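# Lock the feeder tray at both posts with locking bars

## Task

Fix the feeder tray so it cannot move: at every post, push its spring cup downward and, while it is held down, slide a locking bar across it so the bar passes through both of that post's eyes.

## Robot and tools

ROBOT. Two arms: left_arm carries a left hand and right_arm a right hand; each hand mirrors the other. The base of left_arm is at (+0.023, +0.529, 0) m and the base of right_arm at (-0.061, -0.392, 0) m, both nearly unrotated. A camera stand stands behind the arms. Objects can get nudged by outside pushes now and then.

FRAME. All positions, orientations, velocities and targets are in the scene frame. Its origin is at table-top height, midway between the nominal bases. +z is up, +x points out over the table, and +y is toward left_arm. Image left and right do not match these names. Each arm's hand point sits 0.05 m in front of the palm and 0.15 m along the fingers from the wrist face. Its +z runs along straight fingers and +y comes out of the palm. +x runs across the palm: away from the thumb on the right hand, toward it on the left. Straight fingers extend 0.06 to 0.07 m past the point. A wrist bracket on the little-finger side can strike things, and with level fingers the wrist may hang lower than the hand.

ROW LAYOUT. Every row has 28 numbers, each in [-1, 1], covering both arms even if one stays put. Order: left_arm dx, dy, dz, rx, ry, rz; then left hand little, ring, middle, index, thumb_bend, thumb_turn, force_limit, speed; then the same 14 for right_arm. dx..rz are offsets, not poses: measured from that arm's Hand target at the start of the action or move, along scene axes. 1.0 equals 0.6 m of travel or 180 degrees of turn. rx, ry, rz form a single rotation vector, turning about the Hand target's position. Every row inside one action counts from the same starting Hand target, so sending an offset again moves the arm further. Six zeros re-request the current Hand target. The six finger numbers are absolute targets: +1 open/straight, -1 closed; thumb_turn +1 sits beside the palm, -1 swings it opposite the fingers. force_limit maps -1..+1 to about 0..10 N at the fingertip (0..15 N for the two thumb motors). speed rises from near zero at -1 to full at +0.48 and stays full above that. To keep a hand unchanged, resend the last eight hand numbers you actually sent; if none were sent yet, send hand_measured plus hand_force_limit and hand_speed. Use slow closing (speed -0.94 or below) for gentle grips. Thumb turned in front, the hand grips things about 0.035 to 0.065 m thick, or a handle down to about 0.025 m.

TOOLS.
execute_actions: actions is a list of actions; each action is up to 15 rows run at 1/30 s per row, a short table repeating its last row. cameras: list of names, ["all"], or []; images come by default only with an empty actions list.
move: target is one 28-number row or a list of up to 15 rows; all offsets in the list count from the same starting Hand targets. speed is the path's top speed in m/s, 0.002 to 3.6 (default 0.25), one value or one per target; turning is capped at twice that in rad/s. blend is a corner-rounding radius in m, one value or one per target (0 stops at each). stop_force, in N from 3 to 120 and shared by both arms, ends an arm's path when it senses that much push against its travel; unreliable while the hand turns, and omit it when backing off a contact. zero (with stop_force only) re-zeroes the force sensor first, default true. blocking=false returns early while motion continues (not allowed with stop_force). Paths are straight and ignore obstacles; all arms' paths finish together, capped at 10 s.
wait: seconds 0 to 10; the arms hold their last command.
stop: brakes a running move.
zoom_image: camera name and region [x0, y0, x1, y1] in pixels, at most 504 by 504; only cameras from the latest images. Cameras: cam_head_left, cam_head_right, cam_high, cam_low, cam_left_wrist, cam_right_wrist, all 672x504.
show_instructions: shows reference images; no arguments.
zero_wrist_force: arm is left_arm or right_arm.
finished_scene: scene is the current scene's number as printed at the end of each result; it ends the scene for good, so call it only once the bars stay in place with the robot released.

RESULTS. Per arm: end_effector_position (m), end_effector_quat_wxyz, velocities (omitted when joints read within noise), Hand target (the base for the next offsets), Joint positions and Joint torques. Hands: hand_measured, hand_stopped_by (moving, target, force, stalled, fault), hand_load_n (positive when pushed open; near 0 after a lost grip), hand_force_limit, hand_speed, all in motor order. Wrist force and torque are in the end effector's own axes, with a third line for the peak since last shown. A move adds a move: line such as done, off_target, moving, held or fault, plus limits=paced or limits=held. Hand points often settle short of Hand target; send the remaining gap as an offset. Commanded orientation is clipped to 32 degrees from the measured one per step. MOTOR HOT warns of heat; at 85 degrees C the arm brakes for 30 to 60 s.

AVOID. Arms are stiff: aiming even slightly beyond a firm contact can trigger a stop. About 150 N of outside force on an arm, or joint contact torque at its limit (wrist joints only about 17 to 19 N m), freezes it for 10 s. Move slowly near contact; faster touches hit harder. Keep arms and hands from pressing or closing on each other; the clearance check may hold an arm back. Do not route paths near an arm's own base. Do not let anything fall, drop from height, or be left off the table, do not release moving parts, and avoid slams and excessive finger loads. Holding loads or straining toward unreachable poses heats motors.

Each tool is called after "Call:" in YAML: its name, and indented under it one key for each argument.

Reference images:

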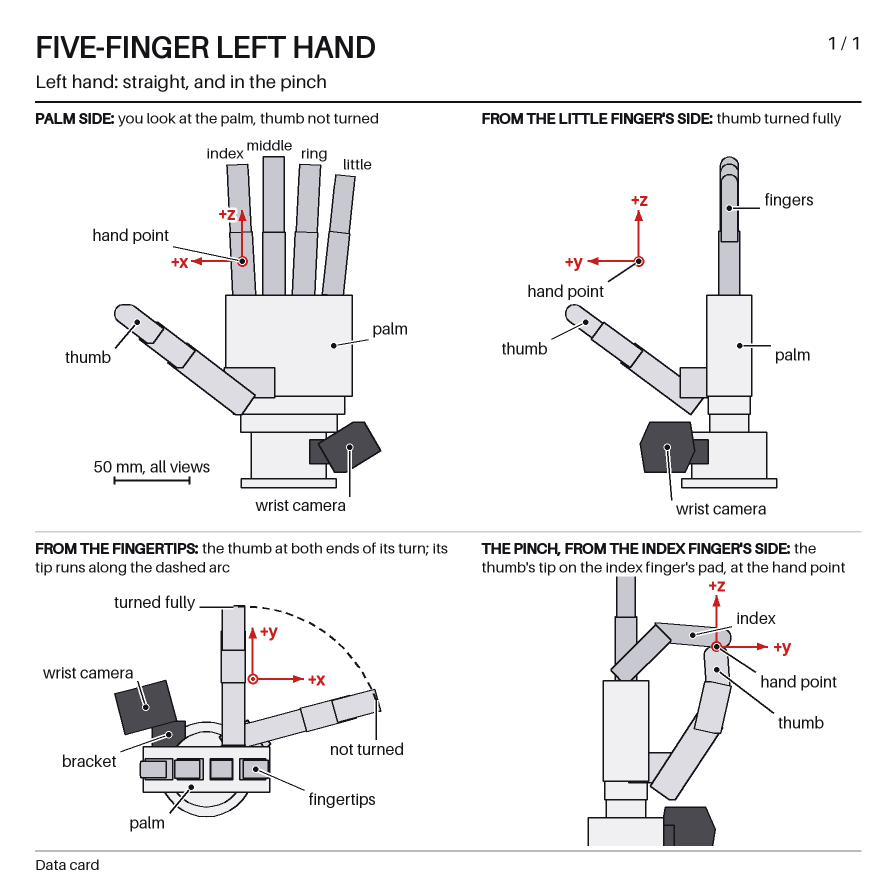

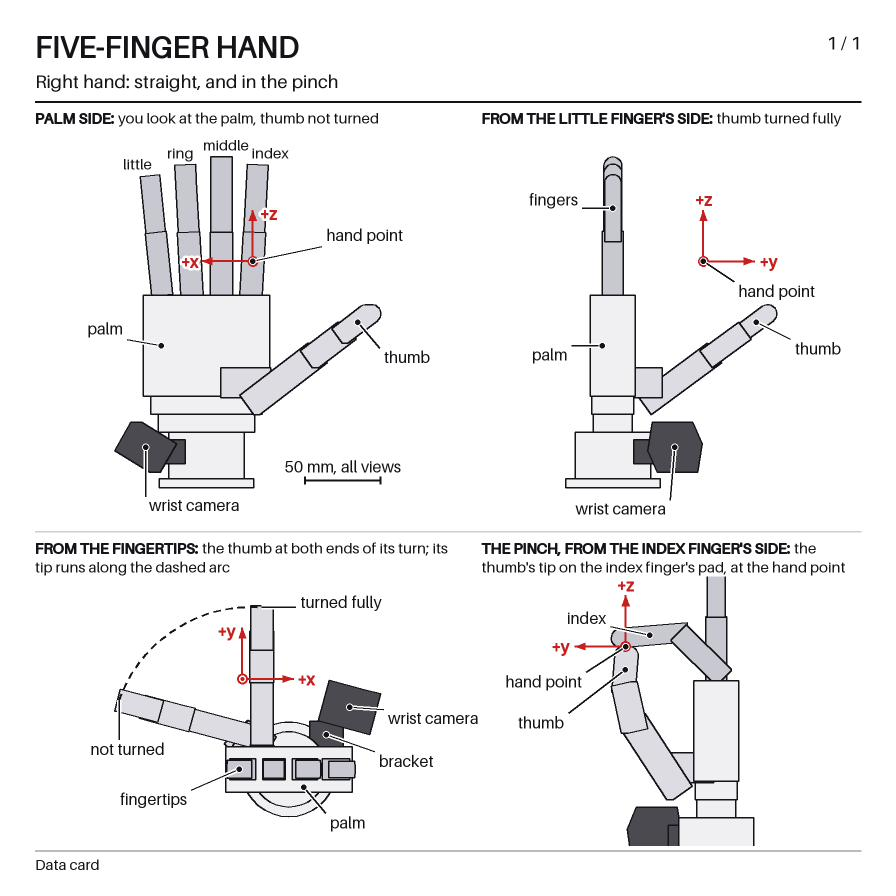

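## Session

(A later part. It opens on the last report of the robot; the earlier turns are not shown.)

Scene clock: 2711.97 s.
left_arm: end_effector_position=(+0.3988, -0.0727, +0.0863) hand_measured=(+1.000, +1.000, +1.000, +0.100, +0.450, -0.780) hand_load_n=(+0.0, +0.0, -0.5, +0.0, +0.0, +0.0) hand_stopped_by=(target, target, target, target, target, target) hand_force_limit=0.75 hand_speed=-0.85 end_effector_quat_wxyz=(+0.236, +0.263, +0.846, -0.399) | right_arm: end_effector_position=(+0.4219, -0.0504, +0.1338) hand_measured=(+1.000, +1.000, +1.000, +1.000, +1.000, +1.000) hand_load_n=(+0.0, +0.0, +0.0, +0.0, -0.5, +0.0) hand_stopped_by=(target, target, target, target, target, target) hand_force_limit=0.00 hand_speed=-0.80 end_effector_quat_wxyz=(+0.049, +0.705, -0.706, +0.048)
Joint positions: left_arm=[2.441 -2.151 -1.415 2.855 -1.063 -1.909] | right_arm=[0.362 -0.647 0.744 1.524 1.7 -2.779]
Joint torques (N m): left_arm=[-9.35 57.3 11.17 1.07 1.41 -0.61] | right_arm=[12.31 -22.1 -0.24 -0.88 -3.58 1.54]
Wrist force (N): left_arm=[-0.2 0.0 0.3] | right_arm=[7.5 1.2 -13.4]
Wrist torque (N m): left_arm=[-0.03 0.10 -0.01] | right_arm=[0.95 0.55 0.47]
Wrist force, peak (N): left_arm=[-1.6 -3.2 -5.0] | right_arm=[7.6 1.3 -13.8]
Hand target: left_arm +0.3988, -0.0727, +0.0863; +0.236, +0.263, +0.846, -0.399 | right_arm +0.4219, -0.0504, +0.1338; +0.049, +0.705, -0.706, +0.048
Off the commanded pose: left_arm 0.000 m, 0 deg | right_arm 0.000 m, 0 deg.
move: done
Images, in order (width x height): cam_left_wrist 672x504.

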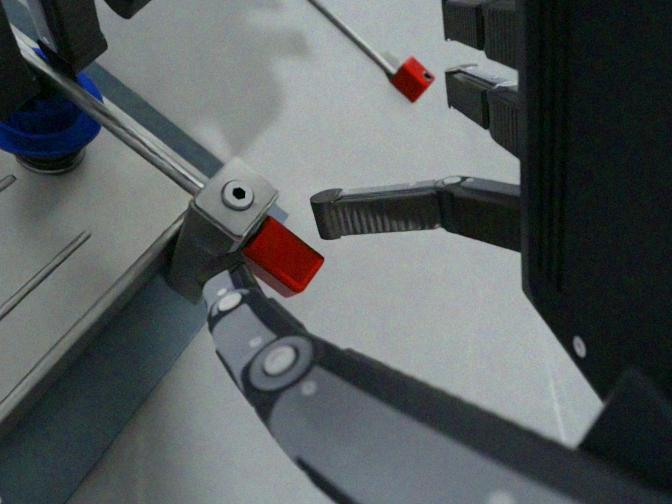

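Call:
move:
  target: [-0.15,0,0,0,0,0,1,1,1,0.1,0.45,-0.78,0.75,-0.85,0,0,0,0,0,0,1,1,1,1,1,1,0,-0.8]
  speed: 0.08
  cameras: ["cam_low","cam_left_wrist","cam_right_wrist"]

Call:
zoom_image:
  camera: "cam_low"
  region: [275, 260, 305, 285]

Scene clock: 2722.23 s.
left_arm: end_effector_position=(+0.3090, -0.0727, +0.0863) hand_measured=(+1.000, +1.000, +1.000, +0.100, +0.450, -0.780) hand_load_n=(+0.0, +0.0, +0.0, +0.0, +0.0, +0.0) hand_stopped_by=(target, target, target, target, target, target) hand_force_limit=0.75 hand_speed=-0.85 end_effector_quat_wxyz=(+0.236, +0.263, +0.846, -0.399) | right_arm: end_effector_position=(+0.4219, -0.0504, +0.1338) hand_measured=(+1.000, +1.000, +1.000, +1.000, +1.000, +1.000) hand_load_n=(+0.0, +0.0, +0.0, +0.0, +0.0, +0.0) hand_stopped_by=(target, target, target, target, target, target) hand_force_limit=0.00 hand_speed=-0.80 end_effector_quat_wxyz=(+0.049, +0.705, -0.706, +0.048)
Joint positions: left_arm=[2.316 -2.04 -1.586 2.955 -1.159 -1.998] | right_arm=[0.362 -0.647 0.744 1.524 1.7 -2.779]
Joint torques (N m): left_arm=[-9.34 60.7 5.49 2.51 -1.12 -1.35] | right_arm=[12.05 -23.3 0.1 -0.75 -3.54 1.64]
Wrist force (N): left_arm=[-0.1 -0.1 0.4] | right_arm=[7.4 1.2 -13.6]
Wrist torque (N m): left_arm=[-0.04 0.09 0.07] | right_arm=[0.95 0.57 0.46]
Wrist force, peak (N): left_arm=[-1.4 1.7 -0.1] | right_arm=[7.6 1.2 -13.8]
Hand target: left_arm +0.3088, -0.0727, +0.0863; +0.236, +0.263, +0.846, -0.399 | right_arm +0.4219, -0.0504, +0.1338; +0.049, +0.705, -0.706, +0.048
Off the commanded pose: left_arm 0.000 m, 0 deg | right_arm 0.000 m, 0 deg.
move: done
Images, in order (width x height): cam_low 672x504, cam_left_wrist 672x504, cam_right_wrist 672x504.

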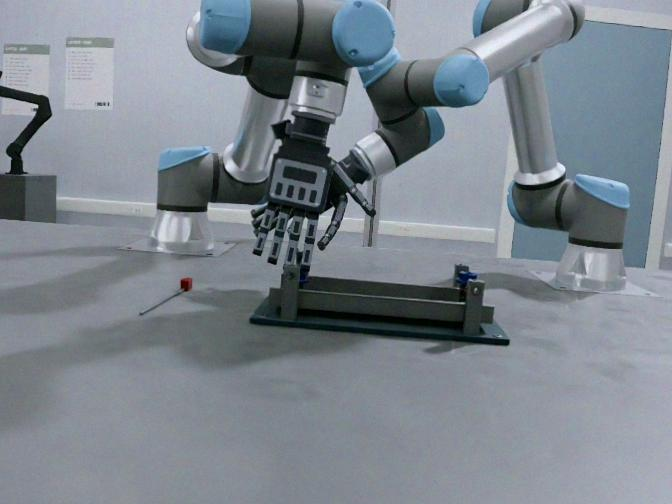

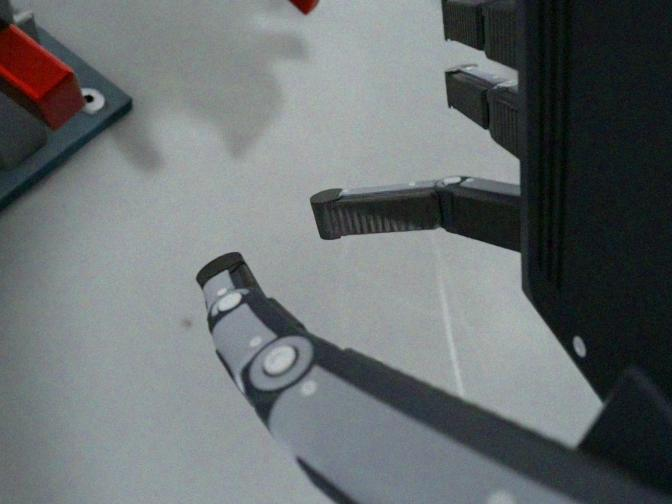

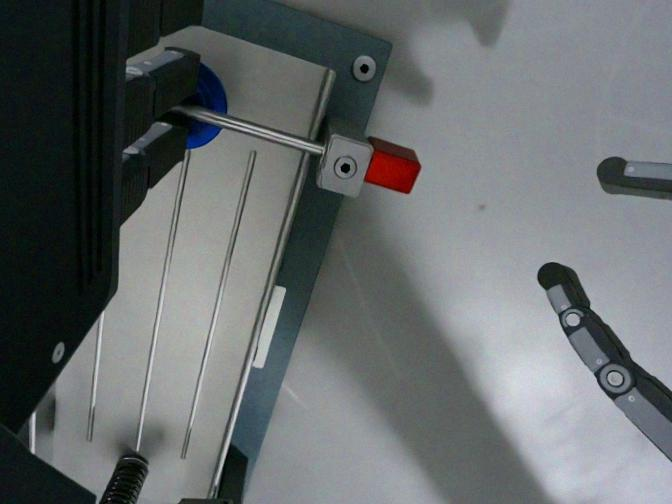

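Scaled by 16.800 from the camera's 672x504 image, which has a finer 960x720 frame.

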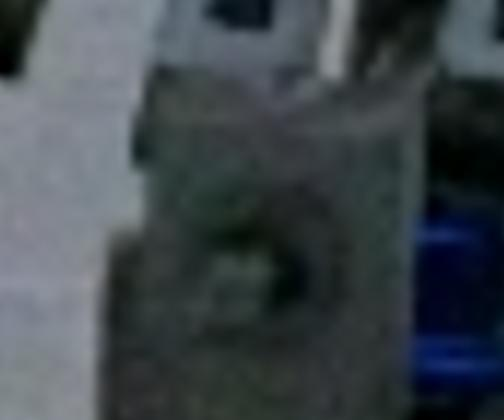

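Call:
move:
  target: [0,0,0,0,0,0,1,1,1,0.1,0.45,-0.78,0.75,-0.85,0,0,0.1,0,0,0,1,1,1,1,1,1,0,-0.8]
  speed: 0.04
  cameras: ["cam_low","cam_high","cam_right_wrist"]

Call:
zoom_image:
  camera: "cam_low"
  region: [265, 245, 325, 295]

Call:
zoom_image:
  camera: "cam_high"
  region: [270, 240, 350, 306]

Scene clock: 2732.63 s.
left_arm: end_effector_position=(+0.3088, -0.0727, +0.0863) hand_measured=(+1.000, +1.000, +1.000, +0.100, +0.450, -0.780) hand_load_n=(+0.0, +0.0, +0.0, +0.0, +0.0, +0.0) hand_stopped_by=(target, target, target, target, target, target) hand_force_limit=0.75 hand_speed=-0.85 end_effector_quat_wxyz=(+0.236, +0.263, +0.846, -0.399) | right_arm: end_effector_position=(+0.4219, -0.0504, +0.1937) hand_measured=(+1.000, +1.000, +1.000, +1.000, +1.000, +1.000) hand_load_n=(-0.5, +0.0, +0.0, +0.0, +0.0, +0.0) hand_stopped_by=(target, target, target, target, target, target) hand_force_limit=0.00 hand_speed=-0.80 end_effector_quat_wxyz=(+0.049, +0.705, -0.706, +0.048)
Joint positions: left_arm=[2.316 -2.04 -1.586 2.955 -1.16 -1.998] | right_arm=[0.362 -0.652 0.6 1.673 1.7 -2.779]
Joint torques (N m): left_arm=[-9.36 59.71 5.37 2.33 -1.38 -1.18] | right_arm=[-7.97 -27.41 -35.74 4.92 1.69 -0.1]
Wrist force (N): left_arm=[-0.1 -0.1 0.4] | right_arm=[0.7 1.1 0.0]
Wrist torque (N m): left_arm=[-0.05 0.09 0.08] | right_arm=[0.15 -0.16 0.05]
Wrist force, peak (N): left_arm=[-0.1 -0.1 0.8] | right_arm=[7.7 1.6 -13.7]
Hand target: left_arm +0.3088, -0.0727, +0.0863; +0.236, +0.263, +0.846, -0.399 | right_arm +0.4219, -0.0504, +0.1938; +0.049, +0.705, -0.706, +0.048
Off the commanded pose: left_arm 0.000 m, 0 deg | right_arm 0.000 m, 0 deg.
move: done
Images, in order (width x height): cam_high 672x504, cam_low 672x504, cam_right_wrist 672x504.

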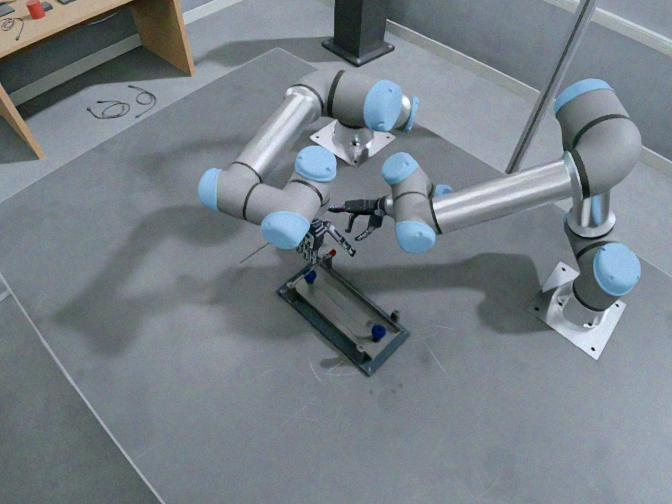

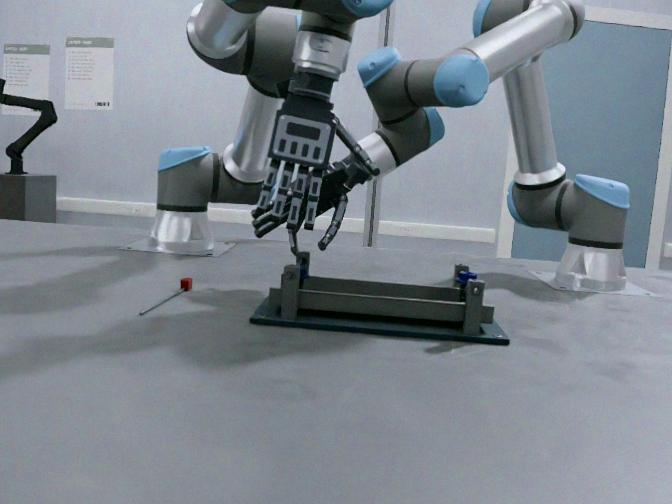

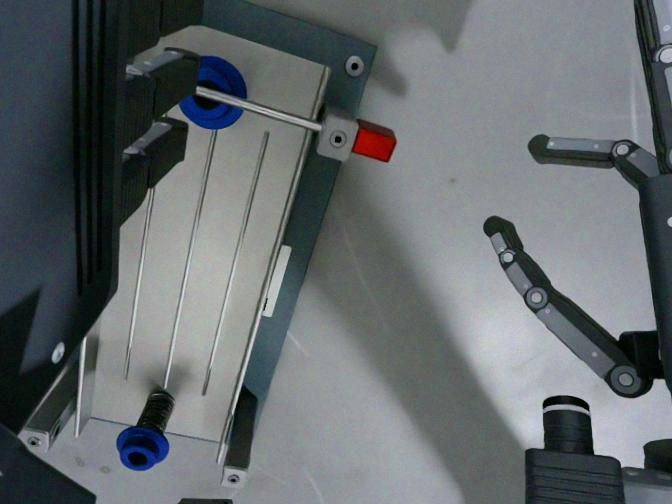

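Scaled by 8.400 from the camera's 672x504 image, which has a finer 960x720 frame.

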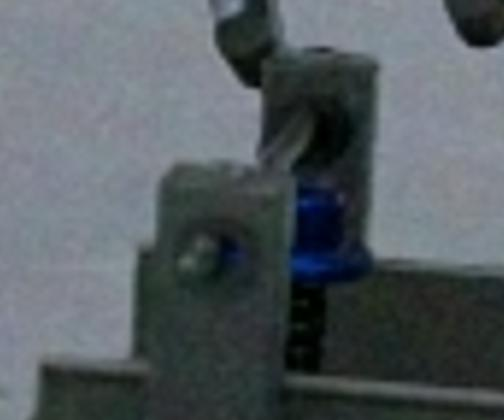

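Scaled by 6.300 from the camera's 672x504 image, which has a finer 960x720 frame.

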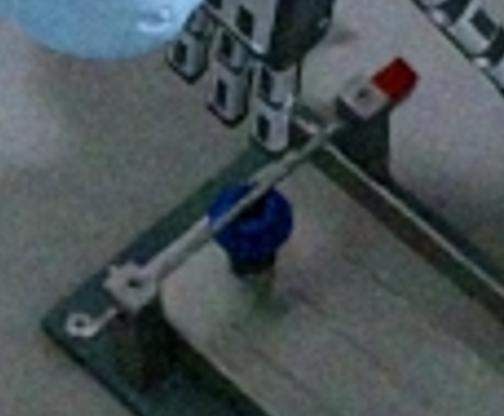

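Call:
zoom_image:
  camera: "cam_right_wrist"
  region: [290, 90, 410, 180]

Scaled by 4.200 from the camera's 672x504 image, which has a finer 960x720 frame.

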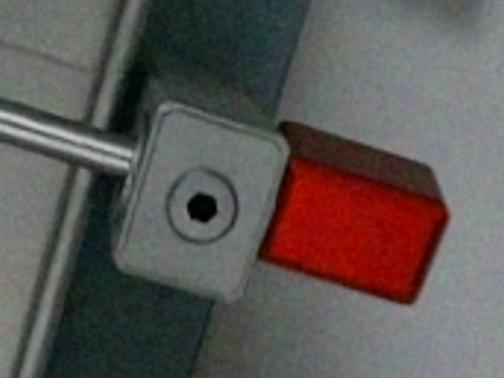

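Call:
move:
  target: [-0.05,0.25,0.25,0,0,0,1,1,1,0.1,0.45,-0.78,0.75,-0.85,-0.02,-0.3,0.15,0,0,0,1,1,1,1,1,1,0,-0.8]
  speed: 0.15

Call:
move:
  target: [0.18,0.2,0.05,0.1156,0.316,0.654,1,1,1,1,1,1,0.75,-0.5,-0.08,-0.1,-0.15,0.0986,-0.287,0.549,1,1,1,-0.05,0.8,-0.78,0,-0.5]
  speed: 0.2
  cameras: ["all"]

Scene clock: 2806.53 s.
left_arm: end_effector_position=(+0.2788, +0.0772, +0.2362) hand_measured=(+1.000, +1.000, +1.000, +0.100, +0.450, -0.780) hand_load_n=(+0.0, +0.0, +0.0, +0.0, +0.0, +0.0) hand_stopped_by=(target, target, target, target, target, target) hand_force_limit=0.75 hand_speed=-0.85 end_effector_quat_wxyz=(+0.236, +0.263, +0.846, -0.399) | right_arm: end_effector_position=(+0.4099, -0.2303, +0.2837) hand_measured=(+1.000, +1.000, +1.000, +1.000, +1.000, +1.000) hand_load_n=(+0.0, +0.0, +0.0, +0.0, +0.0, +0.0) hand_stopped_by=(target, target, target, target, target, target) hand_force_limit=0.00 hand_speed=-0.80 end_effector_quat_wxyz=(+0.049, +0.705, -0.706, +0.048)
Joint positions: left_arm=[2.551 -1.593 -1.764 2.602 -0.982 -1.824] | right_arm=[0.065 -0.946 0.876 1.651 1.709 -3.079]
Joint torques (N m): left_arm=[7.62 37.82 5.38 -3.66 2.7 1.33] | right_arm=[-8.33 -57.85 -2.54 4.9 -1.82 -1.84]
Wrist force (N): left_arm=[0.0 -0.1 0.5] | right_arm=[0.7 1.3 0.1]
Wrist torque (N m): left_arm=[-0.06 0.07 0.01] | right_arm=[0.18 -0.16 0.21]
Wrist force, peak (N): left_arm=[1.3 -2.1 1.2] | right_arm=[-3.1 2.6 0.1]
Hand target: left_arm +0.2788, +0.0773, +0.2363; +0.236, +0.263, +0.846, -0.399 | right_arm +0.4099, -0.2304, +0.2838; +0.049, +0.705, -0.706, +0.048
Off the commanded pose: left_arm 0.000 m, 0 deg | right_arm 0.000 m, 0 deg.
move: done

Scene clock: 2813.10 s.
left_arm: end_effector_position=(+0.3868, +0.1973, +0.2663) hand_measured=(+1.000, +1.000, +1.000, +1.000, +1.000, +1.000) hand_load_n=(+0.0, -0.5, +0.0, +0.0, +0.0, +0.0) hand_stopped_by=(target, target, target, target, target, target) hand_force_limit=0.75 hand_speed=-0.50 end_effector_quat_wxyz=(-0.050, +0.705, -0.706, -0.049) | right_arm: end_effector_position=(+0.3619, -0.2904, +0.1938) hand_measured=(+1.000, +1.000, +1.000, -0.050, +0.800, -0.780) hand_load_n=(+0.0, +0.0, +0.0, +0.0, +0.0, +0.0) hand_stopped_by=(target, target, target, target, target, target) hand_force_limit=0.00 hand_speed=-0.50 end_effector_quat_wxyz=(-0.369, +0.892, +0.099, +0.239)
Joint positions: left_arm=[2.725 -2.147 -1.01 1.53 -1.698 -3.565] | right_arm=[-0.493 -1.409 1.905 1.116 0.66 -5.45]
Joint torques (N m): left_arm=[8.16 20.89 32.65 -5.93 1.66 -1.3] | right_arm=[-9.53 -7.48 -0.1 4.79 -3.67 -2.02]
Wrist force (N): left_arm=[0.1 -0.1 -0.3] | right_arm=[-0.3 2.0 0.3]
Wrist torque (N m): left_arm=[-0.03 -0.03 -0.01] | right_arm=[0.42 -0.03 0.08]
Wrist force, peak (N): left_arm=[-0.6 0.8 0.3] | right_arm=[-0.2 2.1 0.2]
Hand target: left_arm +0.3868, +0.1973, +0.2663; -0.050, +0.705, -0.706, -0.049 | right_arm +0.3619, -0.2904, +0.1938; -0.369, +0.892, +0.099, +0.239
Off the commanded pose: left_arm 0.000 m, 0 deg | right_arm 0.000 m, 0 deg.
move: done

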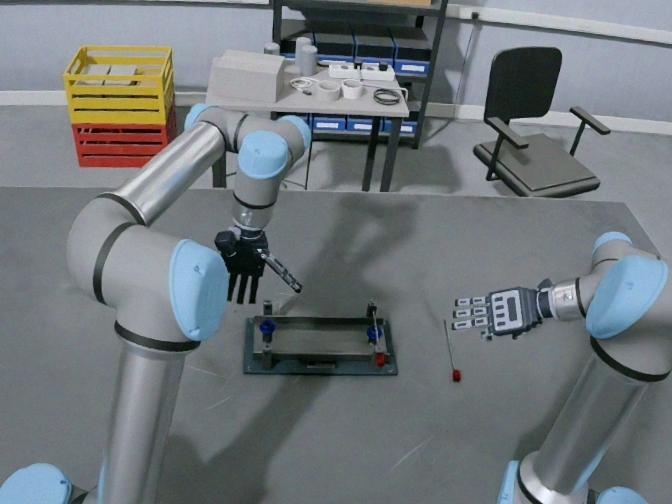

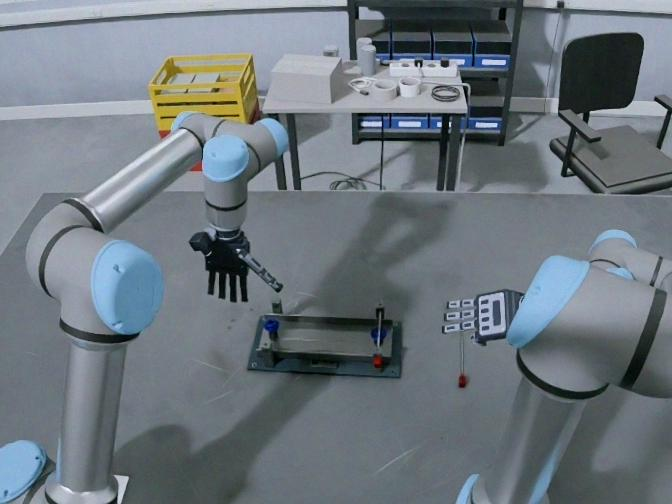

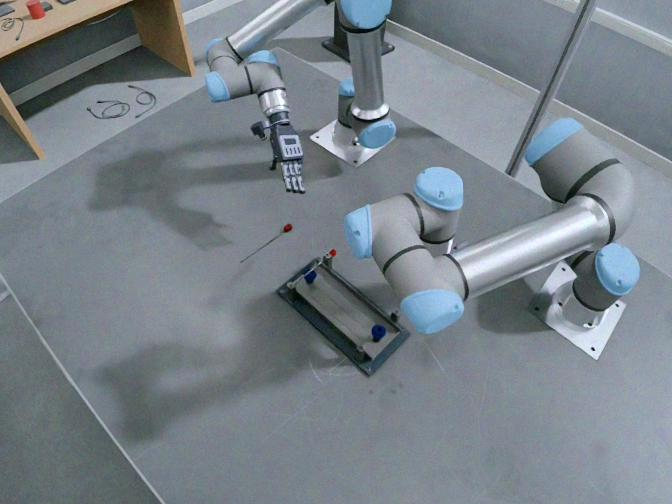

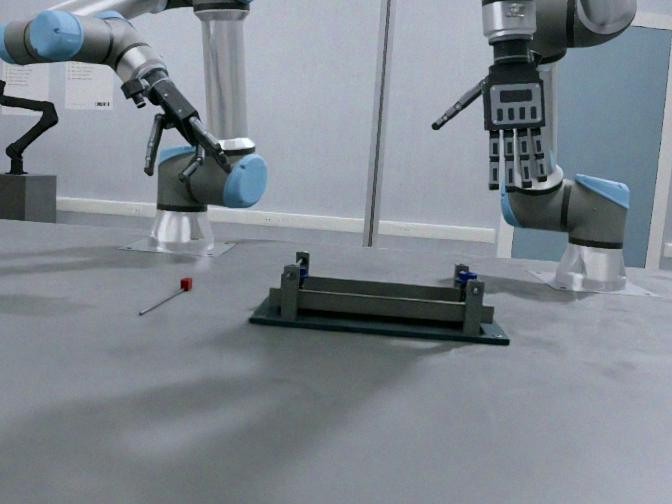

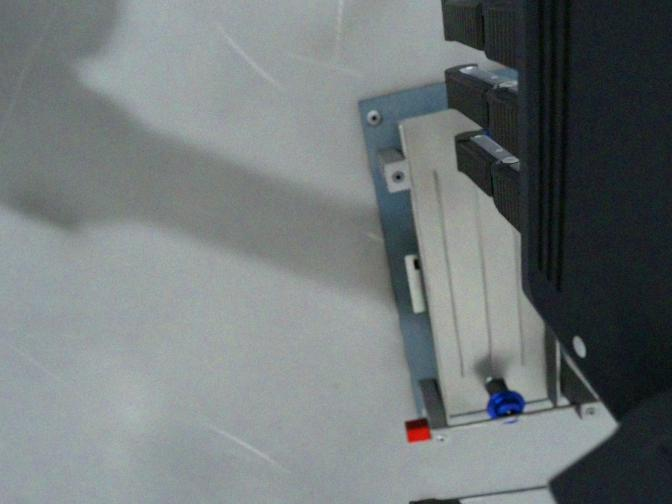

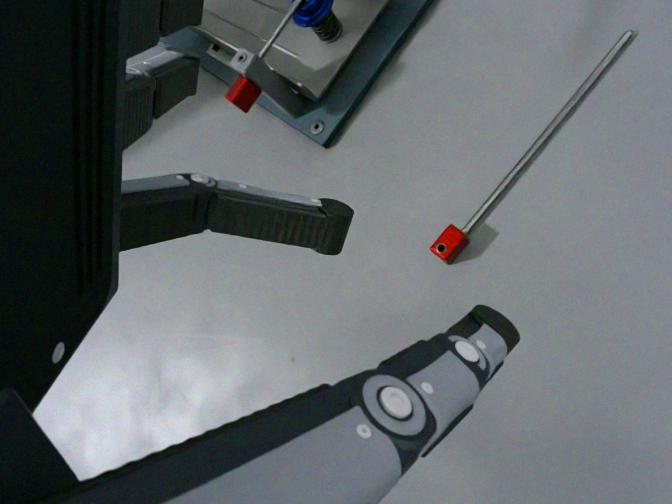

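Call:
move:
  target: [0.08,-0.03,-0.08,0,0,0,1,1,1,1,1,1,0,-0.8,0.0417,0.039,-0.19,0,0,0,1,1,1,-0.05,0.8,-0.78,0,-0.5]
  speed: 0.15
  cameras: ["cam_left_wrist","cam_right_wrist","cam_low"]

Scene clock: 2852.80 s.
left_arm: end_effector_position=(+0.4348, +0.1793, +0.2183) hand_measured=(+1.000, +1.000, +1.000, +1.000, +1.000, +1.000) hand_load_n=(+0.0, +0.0, +0.0, +0.0, +0.0, +0.0) hand_stopped_by=(target, target, target, target, target, target) hand_force_limit=0.00 hand_speed=-0.80 end_effector_quat_wxyz=(-0.050, +0.705, -0.706, -0.049) | right_arm: end_effector_position=(+0.3869, -0.2670, +0.0798) hand_measured=(+1.000, +1.000, +1.000, -0.050, +0.800, -0.780) hand_load_n=(+0.0, +0.0, +0.0, +0.0, +0.0, +0.0) hand_stopped_by=(target, target, target, target, target, target) hand_force_limit=0.00 hand_speed=-0.50 end_effector_quat_wxyz=(-0.369, +0.892, +0.099, +0.239)
Joint positions: left_arm=[2.731 -2.297 -0.883 1.554 -1.699 -3.559] | right_arm=[-0.395 -1.209 1.955 0.741 0.662 -5.292]
Joint torques (N m): left_arm=[8.75 25.03 31.69 -5.78 -1.4 0.94] | right_arm=[9.11 -9.87 -28 0.62 0.98 1.78]
Wrist force (N): left_arm=[0.1 -0.1 -0.2] | right_arm=[-0.2 1.8 0.2]
Wrist torque (N m): left_arm=[-0.04 -0.03 -0.01] | right_arm=[0.39 -0.04 -0.08]
Wrist force, peak (N): left_arm=[0.2 -0.6 0.3] | right_arm=[0.0 2.3 -0.8]
Hand target: left_arm +0.4348, +0.1793, +0.2183; -0.050, +0.705, -0.706, -0.049 | right_arm +0.3869, -0.2670, +0.0798; -0.369, +0.892, +0.099, +0.239
Off the commanded pose: left_arm 0.000 m, 0 deg | right_arm 0.000 m, 0 deg.
move: done
Images, in order (width x height): cam_low 672x504, cam_left_wrist 672x504, cam_right_wrist 672x504.

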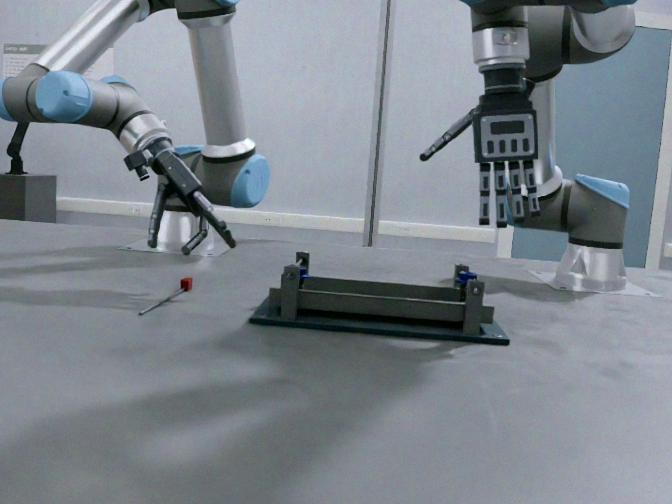

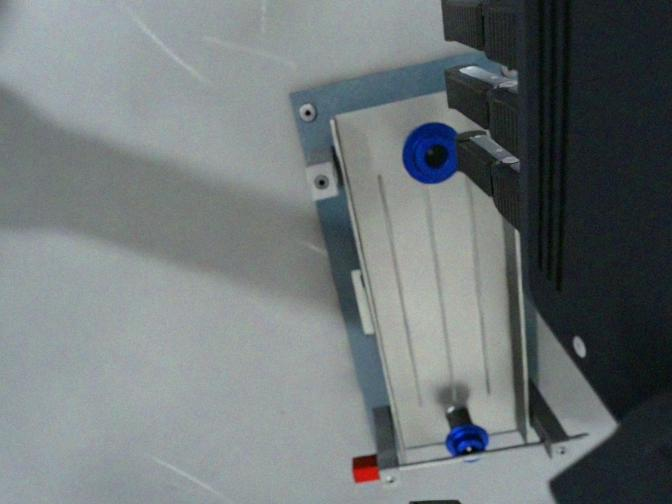

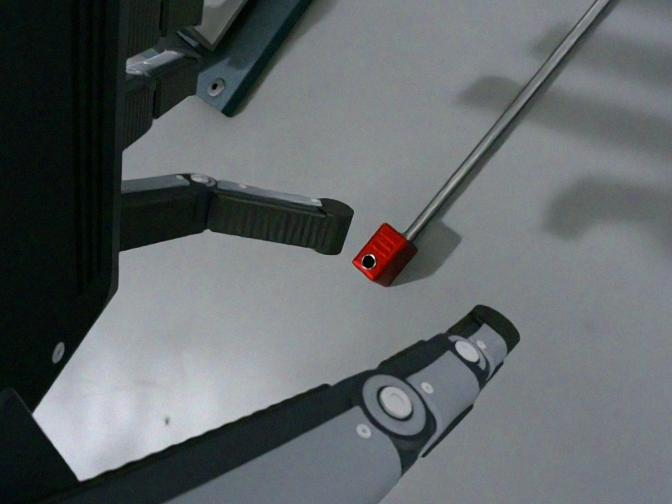

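Call:
move:
  target: [-0.033,-0.0517,-0.08,0,0,0,1,1,1,1,1,1,0,-0.8,-0.01,0.0257,-0.058,0,0,0,1,1,1,-0.05,0.8,-0.78,0,-0.5]
  speed: 0.12
  cameras: ["cam_left_wrist","cam_right_wrist","cam_low"]

Scene clock: 2893.30 s.
left_arm: end_effector_position=(+0.4151, +0.1483, +0.1704) hand_measured=(+1.000, +1.000, +1.000, +1.000, +1.000, +1.000) hand_load_n=(+0.0, +0.0, +0.0, +0.0, +0.0, +0.0) hand_stopped_by=(target, target, target, target, target, target) hand_force_limit=0.00 hand_speed=-0.80 end_effector_quat_wxyz=(-0.050, +0.705, -0.706, -0.049) | right_arm: end_effector_position=(+0.3809, -0.2516, +0.0450) hand_measured=(+1.000, +1.000, +1.000, -0.050, +0.800, -0.780) hand_load_n=(+0.0, +0.0, +0.0, +0.0, +0.0, +0.0) hand_stopped_by=(target, target, target, target, target, target) hand_force_limit=0.00 hand_speed=-0.50 end_effector_quat_wxyz=(-0.369, +0.892, +0.099, +0.239)
Joint positions: left_arm=[2.668 -2.322 -0.965 1.652 -1.695 -3.623] | right_arm=[-0.359 -1.166 1.997 0.61 0.666 -5.234]
Joint torques (N m): left_arm=[-8.6 24.68 3.44 0.52 1.56 -1.23] | right_arm=[9.44 -11.79 2.05 0.6 0.96 1.61]
Wrist force (N): left_arm=[-0.1 -0.3 -0.3] | right_arm=[-0.2 2.0 -0.1]
Wrist torque (N m): left_arm=[-0.06 0.00 -0.01] | right_arm=[0.44 -0.02 -0.08]
Wrist force, peak (N): left_arm=[-1.5 -1.8 -0.1] | right_arm=[-0.1 2.1 0.3]
Hand target: left_arm +0.4150, +0.1482, +0.1703; -0.050, +0.705, -0.706, -0.049 | right_arm +0.3809, -0.2516, +0.0450; -0.369, +0.892, +0.099, +0.239
Off the commanded pose: left_arm 0.000 m, 0 deg | right_arm 0.000 m, 0 deg.
move: done
Images, in order (width x height): cam_low 672x504, cam_left_wrist 672x504, cam_right_wrist 672x504.

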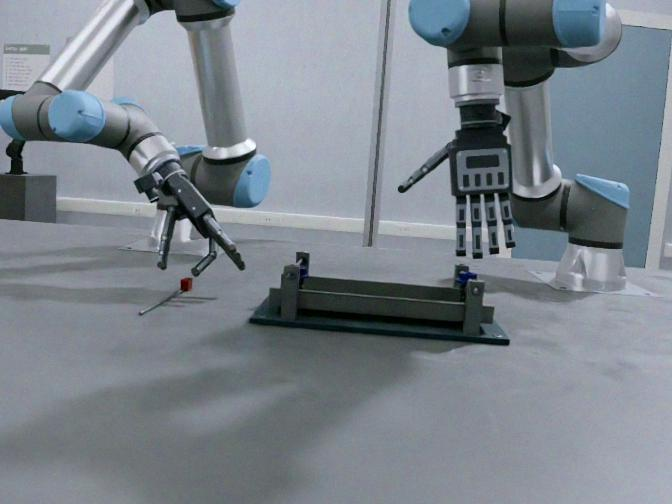

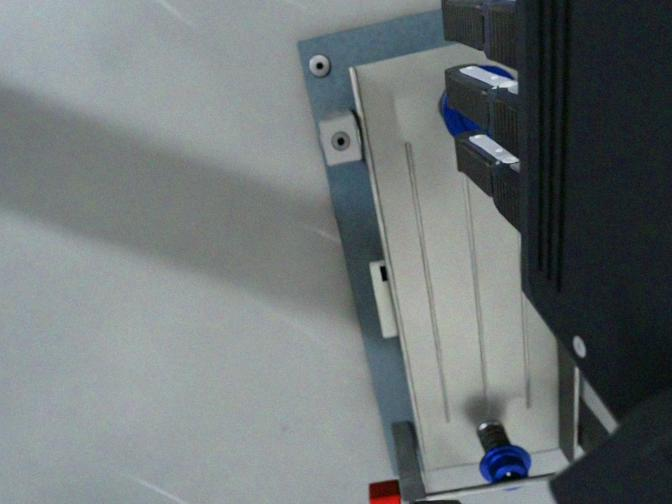

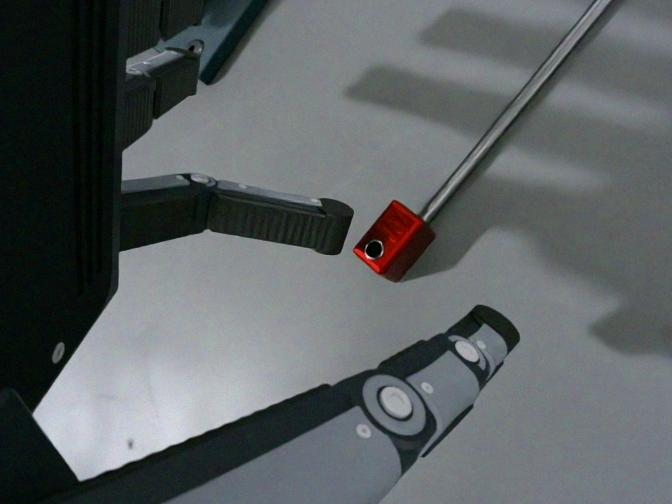

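Call:
move:
  target:
    - [0.005,-0.0117,0,0,0,0,1,1,1,1,1,1,0,-0.8,0,0.0067,0,0,0,0,1,1,1,-0.05,0.8,-0.78,0,-0.5]
    - [0.005,-0.0117,-0.02,0,0,0,1,1,1,1,1,1,0,-0.8,0,0.0067,-0.0283,0,0,0,1,1,1,-0.05,0.8,-0.78,0,-0.5]
  speed: 0.06
  cameras: ["cam_left_wrist","cam_right_wrist","cam_low"]

Scene clock: 2923.50 s.
left_arm: end_effector_position=(+0.4180, +0.1412, +0.1584) hand_measured=(+1.000, +1.000, +1.000, +1.000, +1.000, +1.000) hand_load_n=(+0.0, +0.0, +0.0, +0.0, +0.0, +0.0) hand_stopped_by=(target, target, target, target, target, target) hand_force_limit=0.00 hand_speed=-0.80 end_effector_quat_wxyz=(-0.050, +0.705, -0.706, -0.049) | right_arm: end_effector_position=(+0.3809, -0.2476, +0.0281) hand_measured=(+1.000, +1.000, +1.000, -0.050, +0.800, -0.780) hand_load_n=(+0.0, +0.0, +0.0, +0.0, +0.0, +0.5) hand_stopped_by=(target, target, target, target, target, target) hand_force_limit=0.00 hand_speed=-0.50 end_effector_quat_wxyz=(-0.369, +0.892, +0.099, +0.239)
Joint positions: left_arm=[2.659 -2.348 -0.952 1.663 -1.694 -3.631] | right_arm=[-0.348 -1.136 2.007 0.556 0.667 -5.215]
Joint torques (N m): left_arm=[-10 26.61 4.51 0.58 0.86 -1.05] | right_arm=[9.28 -12.15 2.78 0.56 0.97 1.59]
Wrist force (N): left_arm=[0.0 -0.4 -0.1] | right_arm=[0.0 1.7 0.0]
Wrist torque (N m): left_arm=[-0.07 -0.02 -0.01] | right_arm=[0.40 -0.07 -0.07]
Wrist force, peak (N): left_arm=[0.0 -0.3 -0.6] | right_arm=[0.0 2.1 0.0]
Hand target: left_arm +0.4180, +0.1412, +0.1583; -0.050, +0.705, -0.706, -0.049 | right_arm +0.3809, -0.2476, +0.0280; -0.369, +0.892, +0.099, +0.239
Off the commanded pose: left_arm 0.000 m, 0 deg | right_arm 0.000 m, 0 deg.
move: done
Images, in order (width x height): cam_low 672x504, cam_left_wrist 672x504, cam_right_wrist 672x504.

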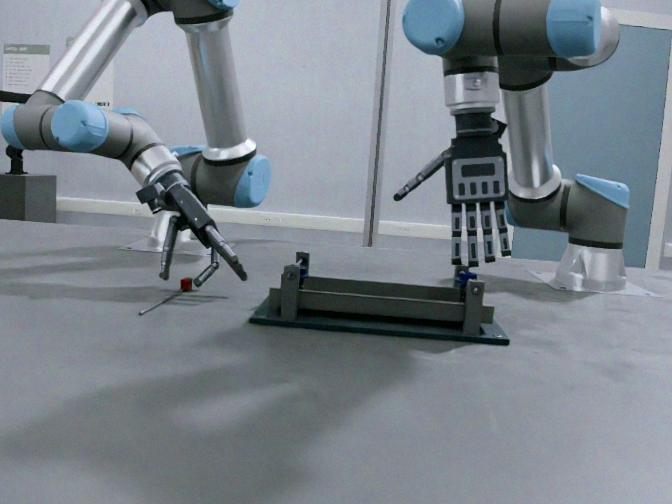

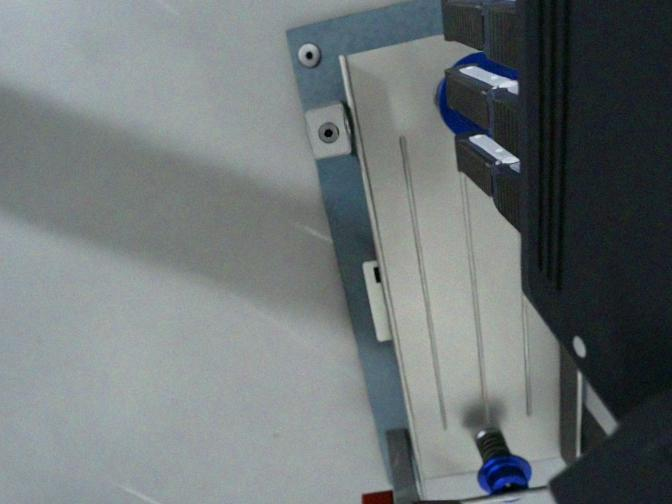

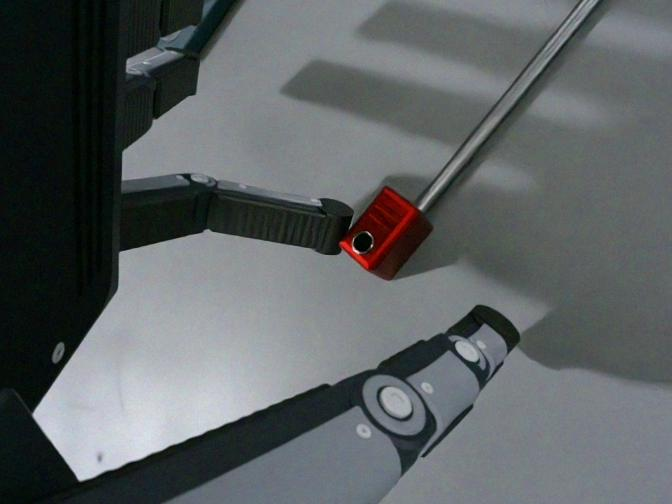

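Call:
move:
  target: [0,0,0,0,0,0,1,1,1,1,1,1,0,-0.8,0,0,0,0,0,0,1,1,1,-0.1,0.1,-0.78,0.75,-0.92]
  speed: 0.06
  cameras: ["cam_right_wrist"]

Scene clock: 2934.00 s.
left_arm: end_effector_position=(+0.4180, +0.1412, +0.1583) hand_measured=(+1.000, +1.000, +1.000, +1.000, +1.000, +1.000) hand_load_n=(+0.0, +0.0, +0.0, +0.0, +0.0, +0.0) hand_stopped_by=(target, target, target, target, target, target) hand_force_limit=0.00 hand_speed=-0.80 end_effector_quat_wxyz=(-0.050, +0.705, -0.706, -0.049) | right_arm: end_effector_position=(+0.3809, -0.2476, +0.0280) hand_measured=(+1.000, +1.000, +1.000, -0.100, +0.234, -0.780) hand_load_n=(+0.0, +0.0, +0.0, +1.5, +1.0, +0.0) hand_stopped_by=(target, target, target, target, moving, target) hand_force_limit=0.75 hand_speed=-0.92 end_effector_quat_wxyz=(-0.369, +0.892, +0.099, +0.239)
Joint positions: left_arm=[2.659 -2.348 -0.952 1.664 -1.694 -3.631] | right_arm=[-0.348 -1.136 2.007 0.556 0.667 -5.215]
Joint torques (N m): left_arm=[-1.04 30.76 4.86 0.71 -0.53 -0.69] | right_arm=[9.25 -12.38 2.84 0.6 0.89 1.57]
Wrist force (N): left_arm=[-0.1 -0.4 -0.2] | right_arm=[0.0 1.0 -1.3]
Wrist torque (N m): left_arm=[-0.07 0.00 -0.01] | right_arm=[0.39 -0.03 -0.08]
Wrist force, peak (N): left_arm=[-0.1 -0.6 -0.2] | right_arm=[-0.1 2.1 0.2]
Hand target: left_arm +0.4180, +0.1412, +0.1583; -0.050, +0.705, -0.706, -0.049 | right_arm +0.3809, -0.2476, +0.0280; -0.369, +0.892, +0.099, +0.239
Off the commanded pose: left_arm 0.000 m, 0 deg | right_arm 0.000 m, 0 deg.
move: moving (right_arm; no rest 5 s after the path's end)
Images, in order (width x height): cam_right_wrist 672x504.

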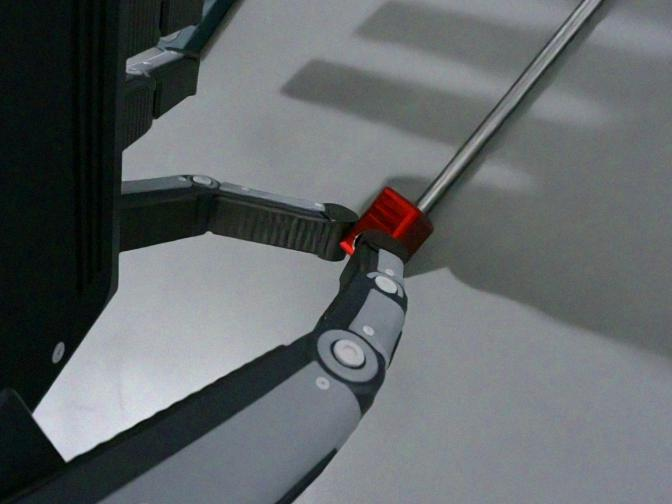

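Call:
wait:
  seconds: 3
  cameras: ["cam_right_wrist"]

Scene clock: 2939.67 s.
left_arm: end_effector_position=(+0.4180, +0.1412, +0.1583) hand_measured=(+1.000, +1.000, +1.000, +1.000, +1.000, +1.000) hand_load_n=(+0.0, +0.0, +0.0, +0.0, +0.0, +0.0) hand_stopped_by=(target, target, target, target, target, target) hand_force_limit=0.00 hand_speed=-0.80 end_effector_quat_wxyz=(-0.050, +0.705, -0.706, -0.049) | right_arm: end_effector_position=(+0.3809, -0.2476, +0.0280) hand_measured=(+1.000, +1.000, +1.000, -0.100, +0.100, -0.780) hand_load_n=(+0.0, +0.0, +0.0, +0.5, +0.0, +0.0) hand_stopped_by=(target, target, target, target, target, target) hand_force_limit=0.75 hand_speed=-0.92 end_effector_quat_wxyz=(-0.369, +0.892, +0.099, +0.239)
Joint positions: left_arm=[2.659 -2.348 -0.952 1.664 -1.694 -3.631] | right_arm=[-0.348 -1.136 2.007 0.556 0.667 -5.215]
Joint torques (N m): left_arm=[4.87 36.81 4.86 0.68 -1.5 -0.45] | right_arm=[7.35 -12.4 2.34 0.69 1.01 1.56]
Wrist force (N): left_arm=[-0.1 -0.4 -0.3] | right_arm=[-0.3 1.6 0.1]
Wrist torque (N m): left_arm=[-0.06 0.00 -0.01] | right_arm=[0.38 -0.03 -0.09]
Wrist force, peak (N): left_arm=[-0.3 -0.4 -0.2] | right_arm=[-0.4 1.9 0.4]
Hand target: left_arm +0.4180, +0.1412, +0.1583; -0.050, +0.705, -0.706, -0.049 | right_arm +0.3809, -0.2476, +0.0280; -0.369, +0.892, +0.099, +0.239
Off the commanded pose: left_arm 0.000 m, 0 deg | right_arm 0.000 m, 0 deg.
wait: 3.00 s; at rest from the start
Images, in order (width x height): cam_right_wrist 672x504.

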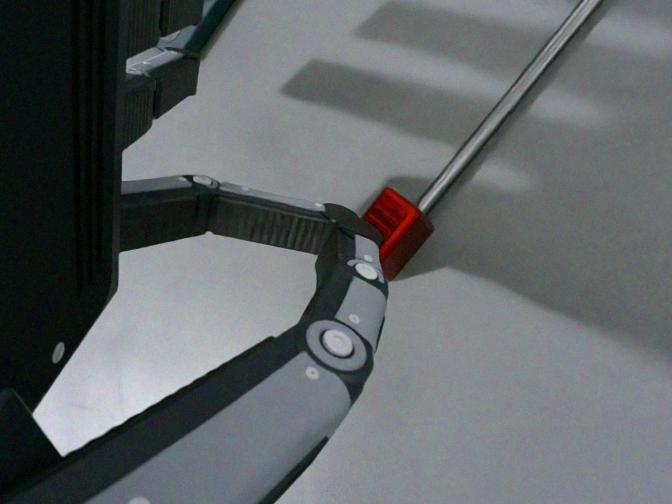

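Call:
move:
  target:
    - [0,0,0,0,0,0,1,1,1,1,1,1,0,-0.8,0,0,0,0,0,0,1,1,1,-0.05,0.8,-0.78,0,-0.3]
    - [0,0,0,0,0,0,1,1,1,1,1,1,0,-0.8,0.0042,-0.0082,0.03,0,0,0.0667,1,1,1,-0.05,0.8,-0.78,0,-0.3]
    - [0,0,0,0,0,0,1,1,1,1,1,1,0,-0.8,0.0042,-0.0082,0,0,0,0.0667,1,1,1,-0.05,0.8,-0.78,0,-0.3]
  speed: 0.06
  cameras: ["cam_right_wrist"]

Scene clock: 2977.27 s.
left_arm: end_effector_position=(+0.4180, +0.1412, +0.1583) hand_measured=(+1.000, +1.000, +1.000, +1.000, +1.000, +1.000) hand_load_n=(+0.0, +0.0, +0.0, +0.0, +0.0, +0.0) hand_stopped_by=(target, target, target, target, target, target) hand_force_limit=0.00 hand_speed=-0.80 end_effector_quat_wxyz=(-0.050, +0.705, -0.706, -0.049) | right_arm: end_effector_position=(+0.3835, -0.2526, +0.0281) hand_measured=(+1.000, +1.000, +1.000, -0.050, +0.800, -0.780) hand_load_n=(+0.0, +0.0, +0.0, +0.0, +0.0, +0.0) hand_stopped_by=(target, target, target, target, target, target) hand_force_limit=0.00 hand_speed=-0.30 end_effector_quat_wxyz=(-0.392, +0.877, +0.192, +0.199)
Joint positions: left_arm=[2.659 -2.348 -0.952 1.664 -1.694 -3.631] | right_arm=[-0.367 -1.023 1.92 0.822 0.668 -5.586]
Joint torques (N m): left_arm=[7.02 42.96 4.38 0.63 -1.3 -0.3] | right_arm=[6.3 -14.81 2.9 0.66 -0.34 1.37]
Wrist force (N): left_arm=[0.0 -0.2 -0.2] | right_arm=[-0.3 1.6 0.2]
Wrist torque (N m): left_arm=[-0.05 -0.02 -0.01] | right_arm=[0.36 -0.03 0.05]
Wrist force, peak (N): left_arm=[-0.1 -0.6 -0.2] | right_arm=[2.9 -10.3 -17.9]
Hand target: left_arm +0.4180, +0.1412, +0.1583; -0.050, +0.705, -0.706, -0.049 | right_arm +0.3834, -0.2525, +0.0280; -0.392, +0.877, +0.192, +0.199
Off the commanded pose: left_arm 0.000 m, 0 deg | right_arm 0.000 m, 0 deg.
move: done
Images, in order (width x height): cam_right_wrist 672x504.

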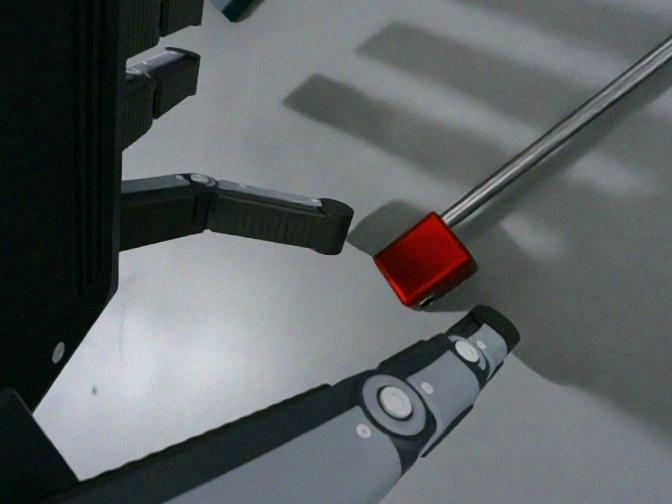

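Call:
move:
  target: [0,0,0,0,0,0,1,1,1,1,1,1,0,-0.8,0.0053,-0.0225,0,0,0,0,1,1,1,-0.05,0.8,-0.78,0,-0.3]
  speed: 0.03
  cameras: ["cam_right_wrist"]

Scene clock: 3006.37 s.
left_arm: end_effector_position=(+0.4180, +0.1412, +0.1583) hand_measured=(+1.000, +1.000, +1.000, +1.000, +1.000, +1.000) hand_load_n=(+0.0, +0.0, +0.0, +0.0, +0.0, +0.5) hand_stopped_by=(target, target, target, target, target, target) hand_force_limit=0.00 hand_speed=-0.80 end_effector_quat_wxyz=(-0.050, +0.705, -0.706, -0.049) | right_arm: end_effector_position=(+0.3866, -0.2659, +0.0280) hand_measured=(+1.000, +1.000, +1.000, -0.050, +0.800, -0.780) hand_load_n=(+0.0, +0.0, +0.0, +0.0, +0.0, +0.5) hand_stopped_by=(target, target, target, target, target, target) hand_force_limit=0.00 hand_speed=-0.30 end_effector_quat_wxyz=(-0.392, +0.877, +0.192, +0.199)
Joint positions: left_arm=[2.659 -2.348 -0.952 1.664 -1.694 -3.631] | right_arm=[-0.397 -1.011 1.912 0.856 0.673 -5.634]
Joint torques (N m): left_arm=[6.69 47.43 4.54 0.55 -1.39 0] | right_arm=[-9.6 -14.28 -25.31 5.11 0.96 -1.95]
Wrist force (N): left_arm=[-0.2 -0.3 -0.1] | right_arm=[-0.3 1.5 0.1]
Wrist torque (N m): left_arm=[-0.06 0.02 -0.02] | right_arm=[0.38 -0.03 0.07]
Wrist force, peak (N): left_arm=[0.0 -0.5 -0.3] | right_arm=[0.1 1.9 0.3]
Hand target: left_arm +0.4180, +0.1412, +0.1583; -0.050, +0.705, -0.706, -0.049 | right_arm +0.3866, -0.2660, +0.0280; -0.392, +0.877, +0.192, +0.199
Off the commanded pose: left_arm 0.000 m, 0 deg | right_arm 0.000 m, 0 deg.
move: done
Images, in order (width x height): cam_right_wrist 672x504.

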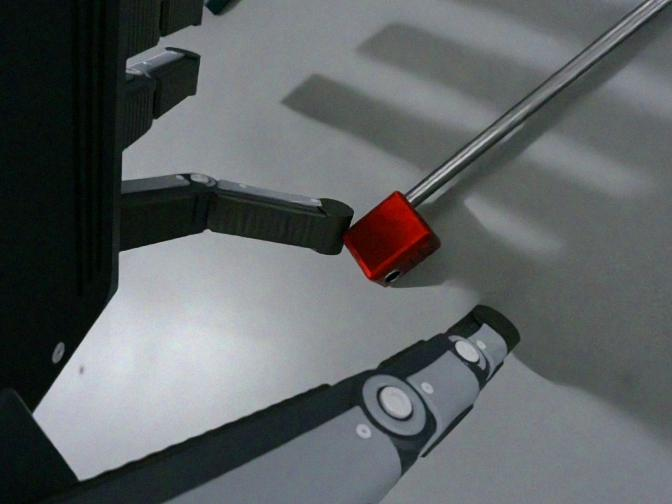

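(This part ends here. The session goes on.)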